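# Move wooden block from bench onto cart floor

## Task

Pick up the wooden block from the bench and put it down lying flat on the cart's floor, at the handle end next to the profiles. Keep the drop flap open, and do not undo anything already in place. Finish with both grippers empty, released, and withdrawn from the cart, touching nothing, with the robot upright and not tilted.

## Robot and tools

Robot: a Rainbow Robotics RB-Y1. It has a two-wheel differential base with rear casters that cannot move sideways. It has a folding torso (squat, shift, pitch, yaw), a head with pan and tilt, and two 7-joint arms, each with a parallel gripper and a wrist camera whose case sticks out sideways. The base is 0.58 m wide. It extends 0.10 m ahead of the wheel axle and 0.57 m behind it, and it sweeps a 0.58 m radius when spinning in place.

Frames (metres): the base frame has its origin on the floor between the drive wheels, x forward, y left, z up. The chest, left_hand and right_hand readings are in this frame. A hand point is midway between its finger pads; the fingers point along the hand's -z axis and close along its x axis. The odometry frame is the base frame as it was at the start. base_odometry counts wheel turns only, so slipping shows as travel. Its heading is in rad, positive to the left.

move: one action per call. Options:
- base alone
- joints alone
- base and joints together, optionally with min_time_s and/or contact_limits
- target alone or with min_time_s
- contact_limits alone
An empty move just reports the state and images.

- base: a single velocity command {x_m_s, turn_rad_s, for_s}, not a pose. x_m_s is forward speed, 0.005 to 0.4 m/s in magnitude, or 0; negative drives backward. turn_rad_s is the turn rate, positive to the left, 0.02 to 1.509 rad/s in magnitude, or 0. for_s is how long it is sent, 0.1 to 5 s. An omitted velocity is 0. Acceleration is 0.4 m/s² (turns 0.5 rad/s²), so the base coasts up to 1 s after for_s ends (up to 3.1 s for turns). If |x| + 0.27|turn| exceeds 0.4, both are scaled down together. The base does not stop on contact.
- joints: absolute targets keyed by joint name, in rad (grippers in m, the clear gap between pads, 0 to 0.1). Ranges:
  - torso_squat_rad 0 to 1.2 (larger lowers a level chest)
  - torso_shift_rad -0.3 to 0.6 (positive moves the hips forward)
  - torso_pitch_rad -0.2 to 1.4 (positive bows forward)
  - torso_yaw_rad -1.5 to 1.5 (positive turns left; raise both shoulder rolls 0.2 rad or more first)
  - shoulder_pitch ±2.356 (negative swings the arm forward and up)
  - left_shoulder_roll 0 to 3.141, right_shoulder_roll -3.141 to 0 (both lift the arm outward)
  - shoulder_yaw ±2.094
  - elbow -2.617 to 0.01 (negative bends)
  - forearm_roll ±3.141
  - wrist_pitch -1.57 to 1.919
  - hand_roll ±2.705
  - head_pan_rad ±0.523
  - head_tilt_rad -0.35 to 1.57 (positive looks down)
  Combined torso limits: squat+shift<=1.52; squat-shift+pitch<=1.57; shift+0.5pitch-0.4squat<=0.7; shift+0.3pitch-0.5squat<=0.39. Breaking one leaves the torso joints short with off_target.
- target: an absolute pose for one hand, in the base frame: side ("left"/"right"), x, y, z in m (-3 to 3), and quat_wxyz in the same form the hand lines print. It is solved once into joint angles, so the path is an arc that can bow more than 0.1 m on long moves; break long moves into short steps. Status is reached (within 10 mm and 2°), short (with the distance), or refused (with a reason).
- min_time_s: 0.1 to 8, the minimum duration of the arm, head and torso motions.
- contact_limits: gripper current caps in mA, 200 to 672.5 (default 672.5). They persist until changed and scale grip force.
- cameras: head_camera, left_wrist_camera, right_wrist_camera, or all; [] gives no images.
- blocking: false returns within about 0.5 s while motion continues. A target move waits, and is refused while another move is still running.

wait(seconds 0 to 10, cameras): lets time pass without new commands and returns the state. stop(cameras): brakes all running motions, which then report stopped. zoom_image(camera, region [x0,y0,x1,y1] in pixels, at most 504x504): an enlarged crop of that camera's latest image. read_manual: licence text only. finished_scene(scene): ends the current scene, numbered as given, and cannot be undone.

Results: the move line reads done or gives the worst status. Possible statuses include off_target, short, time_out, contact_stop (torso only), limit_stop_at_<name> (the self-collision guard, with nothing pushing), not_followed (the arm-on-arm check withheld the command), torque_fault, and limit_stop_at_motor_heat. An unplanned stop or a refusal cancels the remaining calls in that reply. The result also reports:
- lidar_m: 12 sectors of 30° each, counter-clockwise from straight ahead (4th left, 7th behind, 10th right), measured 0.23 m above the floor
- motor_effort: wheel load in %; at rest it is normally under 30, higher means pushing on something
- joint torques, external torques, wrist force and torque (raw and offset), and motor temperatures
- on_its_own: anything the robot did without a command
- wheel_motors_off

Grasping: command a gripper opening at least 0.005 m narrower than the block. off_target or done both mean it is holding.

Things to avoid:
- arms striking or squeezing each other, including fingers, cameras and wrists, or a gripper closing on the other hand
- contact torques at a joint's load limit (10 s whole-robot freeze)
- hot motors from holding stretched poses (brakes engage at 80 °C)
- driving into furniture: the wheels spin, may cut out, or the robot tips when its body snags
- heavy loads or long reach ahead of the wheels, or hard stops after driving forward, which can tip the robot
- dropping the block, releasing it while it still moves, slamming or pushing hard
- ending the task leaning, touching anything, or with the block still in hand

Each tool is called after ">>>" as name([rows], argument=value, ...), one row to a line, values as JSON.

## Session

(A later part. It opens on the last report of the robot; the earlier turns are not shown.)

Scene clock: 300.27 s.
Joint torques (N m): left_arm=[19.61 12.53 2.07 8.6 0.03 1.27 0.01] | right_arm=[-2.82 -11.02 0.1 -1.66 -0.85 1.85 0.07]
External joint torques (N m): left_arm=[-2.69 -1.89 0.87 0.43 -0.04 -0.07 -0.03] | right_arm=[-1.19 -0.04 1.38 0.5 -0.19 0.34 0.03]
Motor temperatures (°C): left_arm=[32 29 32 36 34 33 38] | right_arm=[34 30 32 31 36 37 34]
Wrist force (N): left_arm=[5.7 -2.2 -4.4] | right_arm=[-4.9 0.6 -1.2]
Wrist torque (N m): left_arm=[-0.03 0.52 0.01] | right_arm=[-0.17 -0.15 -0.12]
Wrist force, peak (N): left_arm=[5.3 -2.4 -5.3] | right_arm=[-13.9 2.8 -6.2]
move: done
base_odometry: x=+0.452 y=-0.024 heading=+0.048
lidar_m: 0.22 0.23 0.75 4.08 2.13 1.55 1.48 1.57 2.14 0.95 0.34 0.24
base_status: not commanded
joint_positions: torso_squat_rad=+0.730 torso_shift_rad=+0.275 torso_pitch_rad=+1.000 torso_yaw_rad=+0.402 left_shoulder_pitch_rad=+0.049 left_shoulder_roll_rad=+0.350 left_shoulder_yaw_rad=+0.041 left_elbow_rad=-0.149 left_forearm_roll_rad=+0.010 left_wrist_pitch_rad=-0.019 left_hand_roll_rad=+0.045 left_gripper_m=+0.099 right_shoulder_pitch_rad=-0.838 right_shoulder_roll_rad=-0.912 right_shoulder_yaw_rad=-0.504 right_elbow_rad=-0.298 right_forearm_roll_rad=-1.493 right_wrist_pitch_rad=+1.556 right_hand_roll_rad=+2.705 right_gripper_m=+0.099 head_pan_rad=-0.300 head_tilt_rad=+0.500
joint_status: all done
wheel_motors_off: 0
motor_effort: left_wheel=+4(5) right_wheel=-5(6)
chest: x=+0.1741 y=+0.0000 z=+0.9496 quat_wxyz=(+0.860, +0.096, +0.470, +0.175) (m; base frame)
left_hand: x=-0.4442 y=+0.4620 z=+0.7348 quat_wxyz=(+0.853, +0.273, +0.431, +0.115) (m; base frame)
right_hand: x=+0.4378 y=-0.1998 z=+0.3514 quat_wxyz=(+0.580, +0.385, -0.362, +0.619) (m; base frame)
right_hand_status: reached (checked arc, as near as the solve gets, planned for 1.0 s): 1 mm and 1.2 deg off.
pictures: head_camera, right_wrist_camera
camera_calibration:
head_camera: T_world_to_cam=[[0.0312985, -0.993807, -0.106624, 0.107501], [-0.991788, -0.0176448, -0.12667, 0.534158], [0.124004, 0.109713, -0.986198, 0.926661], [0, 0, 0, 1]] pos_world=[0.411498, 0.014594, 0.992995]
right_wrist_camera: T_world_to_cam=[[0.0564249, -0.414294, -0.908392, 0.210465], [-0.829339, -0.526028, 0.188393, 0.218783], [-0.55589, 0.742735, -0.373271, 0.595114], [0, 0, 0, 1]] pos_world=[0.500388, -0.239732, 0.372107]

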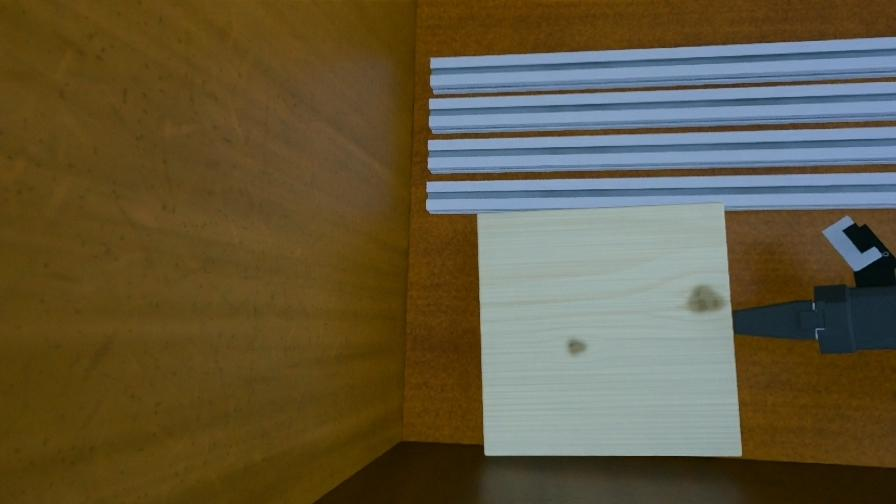

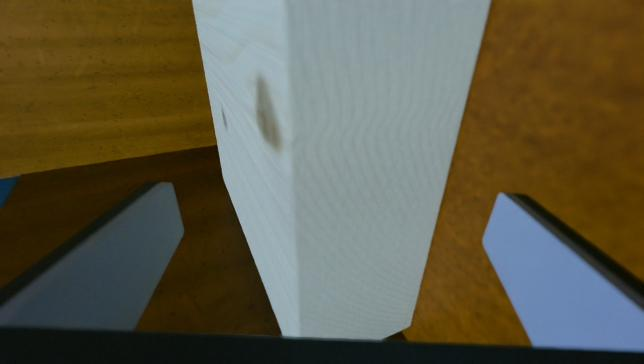

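>>> move(joints={"torso_squat_rad": 0.4}, cameras=["head_camera"])

>>> move(target={"side": "right", "x": 0.46, "y": -0.25, "z": 0.75, "quat_wxyz": [0.653, 0.271, -0.271, 0.653]}, cameras=["head_camera"])

Scene clock: 304.47 s.
Joint torques (N m): left_arm=[19.92 12.89 1.91 8.59 0 1.25 0.1] | right_arm=[-2.91 -11.19 -0.1 -1.75 -0.83 1.7 0.05]
External joint torques (N m): left_arm=[-2.38 -1.54 0.71 0.42 -0.07 -0.08 0.05] | right_arm=[-1.29 -0.21 1.18 0.41 -0.17 0.18 0]
Motor temperatures (°C): left_arm=[32 29 32 36 34 33 38] | right_arm=[34 31 32 31 36 37 34]
Wrist force (N): left_arm=[5.4 -2.8 -3.7] | right_arm=[-5.6 0.1 -1.1]
Wrist torque (N m): left_arm=[0.05 0.45 0.03] | right_arm=[-0.06 -0.24 -0.10]
Wrist force, peak (N): left_arm=[6.1 -2.2 -4.7] | right_arm=[-5.9 1.0 -1.0]
move: done
base_odometry: x=+0.452 y=-0.024 heading=+0.048
lidar_m: 0.22 0.24 0.74 4.08 2.13 1.54 1.48 1.56 2.13 0.97 0.33 0.23
base_status: not commanded
joint_positions: torso_squat_rad=+0.400 torso_shift_rad=+0.275 torso_pitch_rad=+1.000 torso_yaw_rad=+0.402 left_shoulder_pitch_rad=+0.049 left_shoulder_roll_rad=+0.350 left_shoulder_yaw_rad=+0.041 left_elbow_rad=-0.149 left_forearm_roll_rad=+0.010 left_wrist_pitch_rad=-0.019 left_hand_roll_rad=+0.045 left_gripper_m=+0.099 right_shoulder_pitch_rad=-0.838 right_shoulder_roll_rad=-0.912 right_shoulder_yaw_rad=-0.504 right_elbow_rad=-0.298 right_forearm_roll_rad=-1.493 right_wrist_pitch_rad=+1.556 right_hand_roll_rad=+2.705 right_gripper_m=+0.099 head_pan_rad=-0.300 head_tilt_rad=+0.500
joint_status: all done
wheel_motors_off: 0
motor_effort: left_wheel=+5(5) right_wheel=-3(5)
chest: x=+0.2075 y=+0.0000 z=+1.0682 quat_wxyz=(+0.860, +0.096, +0.470, +0.175) (m; base frame)
left_hand: x=-0.4108 y=+0.4620 z=+0.8533 quat_wxyz=(+0.853, +0.273, +0.431, +0.115) (m; base frame)
right_hand: x=+0.4712 y=-0.1998 z=+0.4700 quat_wxyz=(+0.580, +0.385, -0.362, +0.619) (m; base frame)
pictures: head_camera
camera_calibration:
head_camera: T_world_to_cam=[[0.0313087, -0.993807, -0.106619, 0.119085], [-0.991775, -0.0176444, -0.126769, 0.5823], [0.124103, 0.109712, -0.986186, 1.03934], [0, 0, 0, 1]] pos_world=[0.444797, 0.014594, 1.11149]

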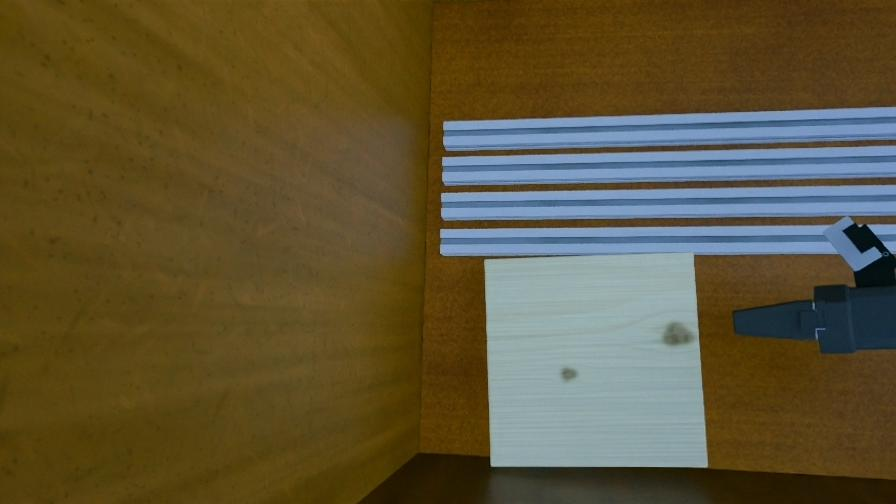

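Scene clock: 307.13 s.
Joint torques (N m): left_arm=[20.08 12.24 2.1 8.46 0.07 1.08 0.04] | right_arm=[7.2 -0.56 -7.98 -3.91 -1.24 -0.16 0.17]
External joint torques (N m): left_arm=[-2.21 -2.19 0.89 0.29 0 -0.26 -0.01] | right_arm=[0.94 1.89 -0.7 -0.09 -0.07 0.02 0.13]
Motor temperatures (°C): left_arm=[32 29 32 36 34 33 38] | right_arm=[34 31 32 31 36 37 34]
Wrist force (N): left_arm=[4.9 -2.2 -4.5] | right_arm=[-4.2 0.2 -2.3]
Wrist torque (N m): left_arm=[-0.01 0.38 0.08] | right_arm=[-0.06 -0.12 -0.13]
Wrist force, peak (N): left_arm=[6.7 -2.7 -4.9] | right_arm=[-5.9 0.7 -1.0]
move: done
base_odometry: x=+0.452 y=-0.024 heading=+0.048
lidar_m: 0.22 0.23 0.74 4.09 2.12 1.55 1.48 1.56 2.13 0.97 0.33 0.23
base_status: not commanded
joint_positions: torso_squat_rad=+0.400 torso_shift_rad=+0.275 torso_pitch_rad=+1.000 torso_yaw_rad=+0.402 left_shoulder_pitch_rad=+0.049 left_shoulder_roll_rad=+0.350 left_shoulder_yaw_rad=+0.041 left_elbow_rad=-0.149 left_forearm_roll_rad=+0.010 left_wrist_pitch_rad=-0.019 left_hand_roll_rad=+0.045 left_gripper_m=+0.099 right_shoulder_pitch_rad=+0.405 right_shoulder_roll_rad=-0.855 right_shoulder_yaw_rad=-1.177 right_elbow_rad=-2.264 right_forearm_roll_rad=-1.895 right_wrist_pitch_rad=+1.369 right_hand_roll_rad=+1.488 right_gripper_m=+0.099 head_pan_rad=-0.300 head_tilt_rad=+0.500
joint_status: all done
wheel_motors_off: 0
motor_effort: left_wheel=+4(5) right_wheel=-5(6)
chest: x=+0.2075 y=+0.0001 z=+1.0682 quat_wxyz=(+0.860, +0.096, +0.470, +0.175) (m; base frame)
left_hand: x=-0.4109 y=+0.4620 z=+0.8532 quat_wxyz=(+0.853, +0.273, +0.431, +0.115) (m; base frame)
right_hand: x=+0.4602 y=-0.2500 z=+0.7505 quat_wxyz=(+0.652, +0.272, -0.272, +0.653) (m; base frame)
right_hand_status: reached (checked arc, planned for 2.3 s): 0 mm and 0.2 deg off.
pictures: head_camera
camera_calibration:
head_camera: T_world_to_cam=[[0.0312996, -0.993818, -0.106518, 0.118987], [-0.991763, -0.0176374, -0.126865, 0.582414], [0.124202, 0.109611, -0.986184, 1.03939], [0, 0, 0, 1]] pos_world=[0.444797, 0.0145943, 1.11159]

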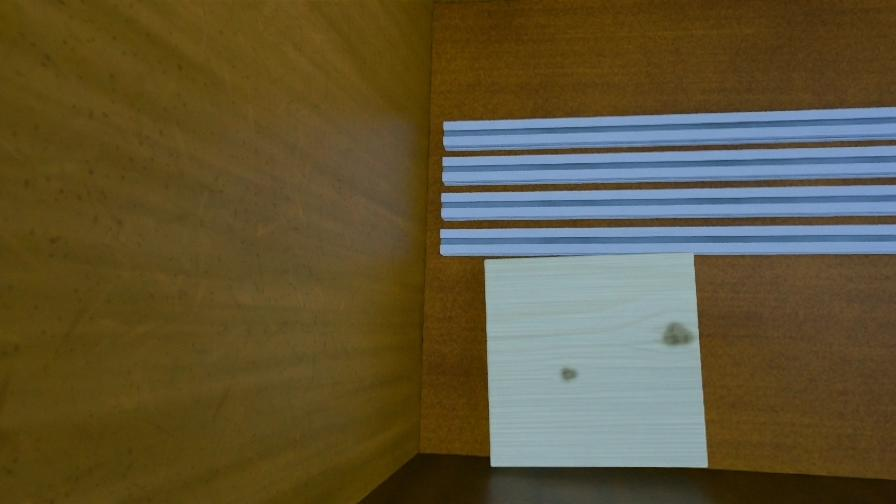

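>>> move(base={"x_m_s": -0.25, "for_s": 2.0}, cameras=["head_camera"])

>>> move(joints={"torso_squat_rad": 0.2, "torso_shift_rad": 0.0, "torso_pitch_rad": 0.3}, cameras=["head_camera"])

Scene clock: 311.30 s.
Joint torques (N m): left_arm=[19.65 12.34 2.07 8.38 -0.1 1.17 0.1] | right_arm=[7.11 -1.51 -8.24 -3.84 -1.23 -0.15 0.2]
External joint torques (N m): left_arm=[-2.64 -2.08 0.86 0.21 -0.16 -0.17 0.06] | right_arm=[0.84 0.94 -0.96 -0.03 -0.06 0.04 0.17]
Motor temperatures (°C): left_arm=[32 29 32 36 34 33 38] | right_arm=[34 30 32 31 36 37 34]
Wrist force (N): left_arm=[5.1 -2.4 -4.6] | right_arm=[-3.9 0.9 -2.4]
Wrist torque (N m): left_arm=[-0.02 0.40 0.05] | right_arm=[-0.15 -0.09 -0.09]
Wrist force, peak (N): left_arm=[6.5 -2.5 -4.2] | right_arm=[-4.6 1.2 -3.1]
move: done
base_odometry: x=-0.048 y=-0.048 heading=+0.048
lidar_m: 0.72 0.77 1.64 3.98 1.42 1.03 0.98 1.04 1.43 3.85 1.05 0.77
base_status: done (sent for 2 of 2 s)
joint_positions: torso_squat_rad=+0.400 torso_shift_rad=+0.275 torso_pitch_rad=+1.000 torso_yaw_rad=+0.402 left_shoulder_pitch_rad=+0.049 left_shoulder_roll_rad=+0.350 left_shoulder_yaw_rad=+0.041 left_elbow_rad=-0.149 left_forearm_roll_rad=+0.010 left_wrist_pitch_rad=-0.019 left_hand_roll_rad=+0.045 left_gripper_m=+0.099 right_shoulder_pitch_rad=+0.405 right_shoulder_roll_rad=-0.855 right_shoulder_yaw_rad=-1.177 right_elbow_rad=-2.264 right_forearm_roll_rad=-1.895 right_wrist_pitch_rad=+1.369 right_hand_roll_rad=+1.488 right_gripper_m=+0.099 head_pan_rad=-0.300 head_tilt_rad=+0.500
joint_status: not commanded
wheel_motors_off: 0
motor_effort: left_wheel=+9(30) right_wheel=-7(25)
chest: x=+0.2074 y=+0.0001 z=+1.0682 quat_wxyz=(+0.860, +0.096, +0.470, +0.175) (m; base frame)
left_hand: x=-0.4109 y=+0.4620 z=+0.8532 quat_wxyz=(+0.853, +0.273, +0.431, +0.115) (m; base frame)
right_hand: x=+0.4602 y=-0.2500 z=+0.7505 quat_wxyz=(+0.652, +0.272, -0.272, +0.653) (m; base frame)
pictures: head_camera
camera_calibration:
head_camera: T_world_to_cam=[[0.0313231, -0.993817, -0.106524, 0.118983], [-0.991749, -0.0176476, -0.126977, 0.582531], [0.124312, 0.109623, -0.986169, 1.03933], [0, 0, 0, 1]] pos_world=[0.444797, 0.0145942, 1.11159]

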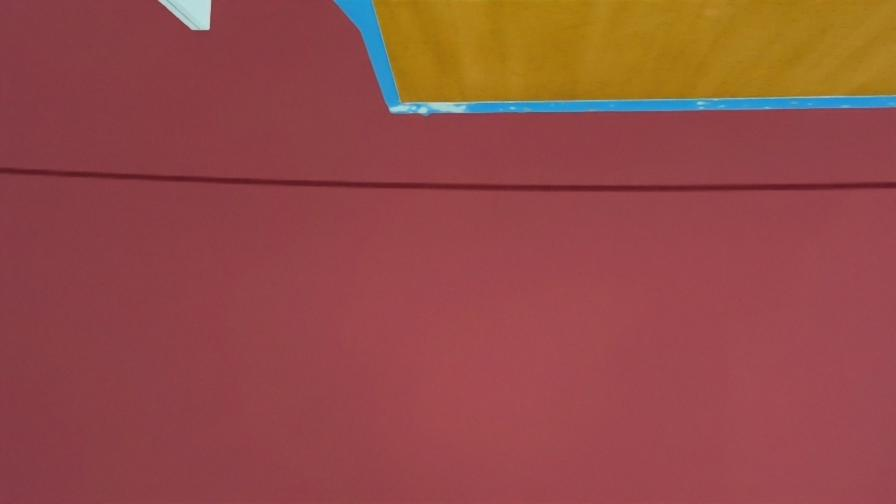

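Scene clock: 314.47 s.
Joint torques (N m): left_arm=[6.37 10.6 2 2.89 0.06 -0.02 -0.14] | right_arm=[2.18 -10.77 -8.19 -2.8 -0.95 -1.38 0.08]
External joint torques (N m): left_arm=[-1.03 -2.25 1.03 0.1 0 -0.22 -0.15] | right_arm=[0.9 0.74 -0.83 -0.15 -0.17 -0.02 0.06]
Motor temperatures (°C): left_arm=[32 29 32 36 34 33 38] | right_arm=[34 30 32 31 36 37 34]
Wrist force (N): left_arm=[1.4 -1.6 -6.4] | right_arm=[-2.7 4.7 -2.2]
Wrist torque (N m): left_arm=[-0.08 0.17 0.03] | right_arm=[-0.34 0.00 -0.13]
Wrist force, peak (N): left_arm=[5.9 -3.0 -5.1] | right_arm=[-3.5 4.8 -2.0]
move: done
base_odometry: x=-0.048 y=-0.048 heading=+0.049
lidar_m: 0.71 0.76 1.64 3.98 1.42 1.03 0.99 1.05 1.43 3.86 1.04 0.76
base_status: not commanded
joint_positions: torso_squat_rad=+0.200 torso_shift_rad=+0.000 torso_pitch_rad=+0.300 torso_yaw_rad=+0.402 left_shoulder_pitch_rad=+0.049 left_shoulder_roll_rad=+0.350 left_shoulder_yaw_rad=+0.041 left_elbow_rad=-0.149 left_forearm_roll_rad=+0.010 left_wrist_pitch_rad=-0.019 left_hand_roll_rad=+0.045 left_gripper_m=+0.099 right_shoulder_pitch_rad=+0.405 right_shoulder_roll_rad=-0.855 right_shoulder_yaw_rad=-1.177 right_elbow_rad=-2.264 right_forearm_roll_rad=-1.895 right_wrist_pitch_rad=+1.369 right_hand_roll_rad=+1.488 right_gripper_m=+0.099 head_pan_rad=-0.300 head_tilt_rad=+0.500
joint_status: all done
wheel_motors_off: 0
motor_effort: left_wheel=+12(14) right_wheel=-11(12)
chest: x=-0.1366 y=+0.0001 z=+1.2622 quat_wxyz=(+0.969, +0.030, +0.146, +0.197) (m; base frame)
left_hand: x=-0.4709 y=+0.4620 z=+0.6994 quat_wxyz=(+0.949, +0.217, +0.112, +0.201) (m; base frame)
right_hand: x=+0.2614 y=-0.2500 z=+1.1820 quat_wxyz=(+0.519, +0.031, -0.480, +0.707) (m; base frame)
pictures: head_camera
camera_calibration:
head_camera: T_world_to_cam=[[0.0927095, -0.993805, -0.0612976, 0.101805], [-0.676748, -0.0177358, -0.736001, 1.07766], [0.730354, 0.109717, -0.6742, 0.962415], [0, 0, 0, 1]] pos_world=[0.0169657, 0.0146937, 1.44826]

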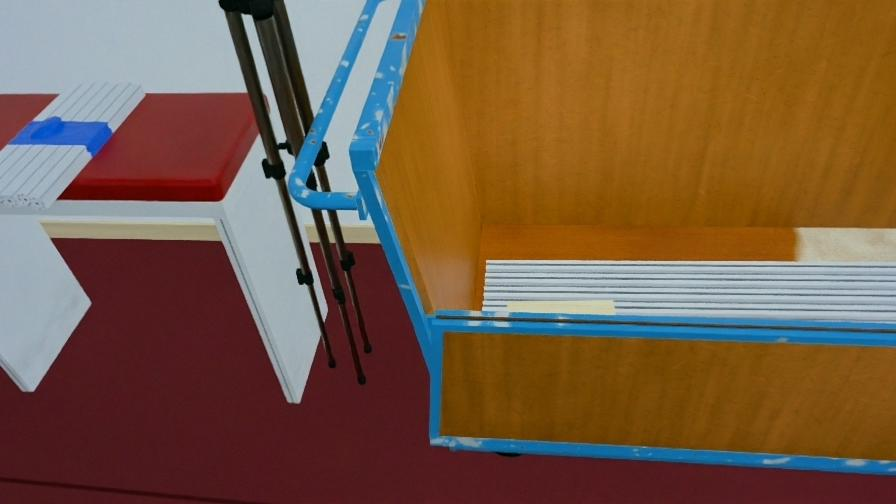

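>>> finished_scene(scene=1)

The scene is finished: the task was done.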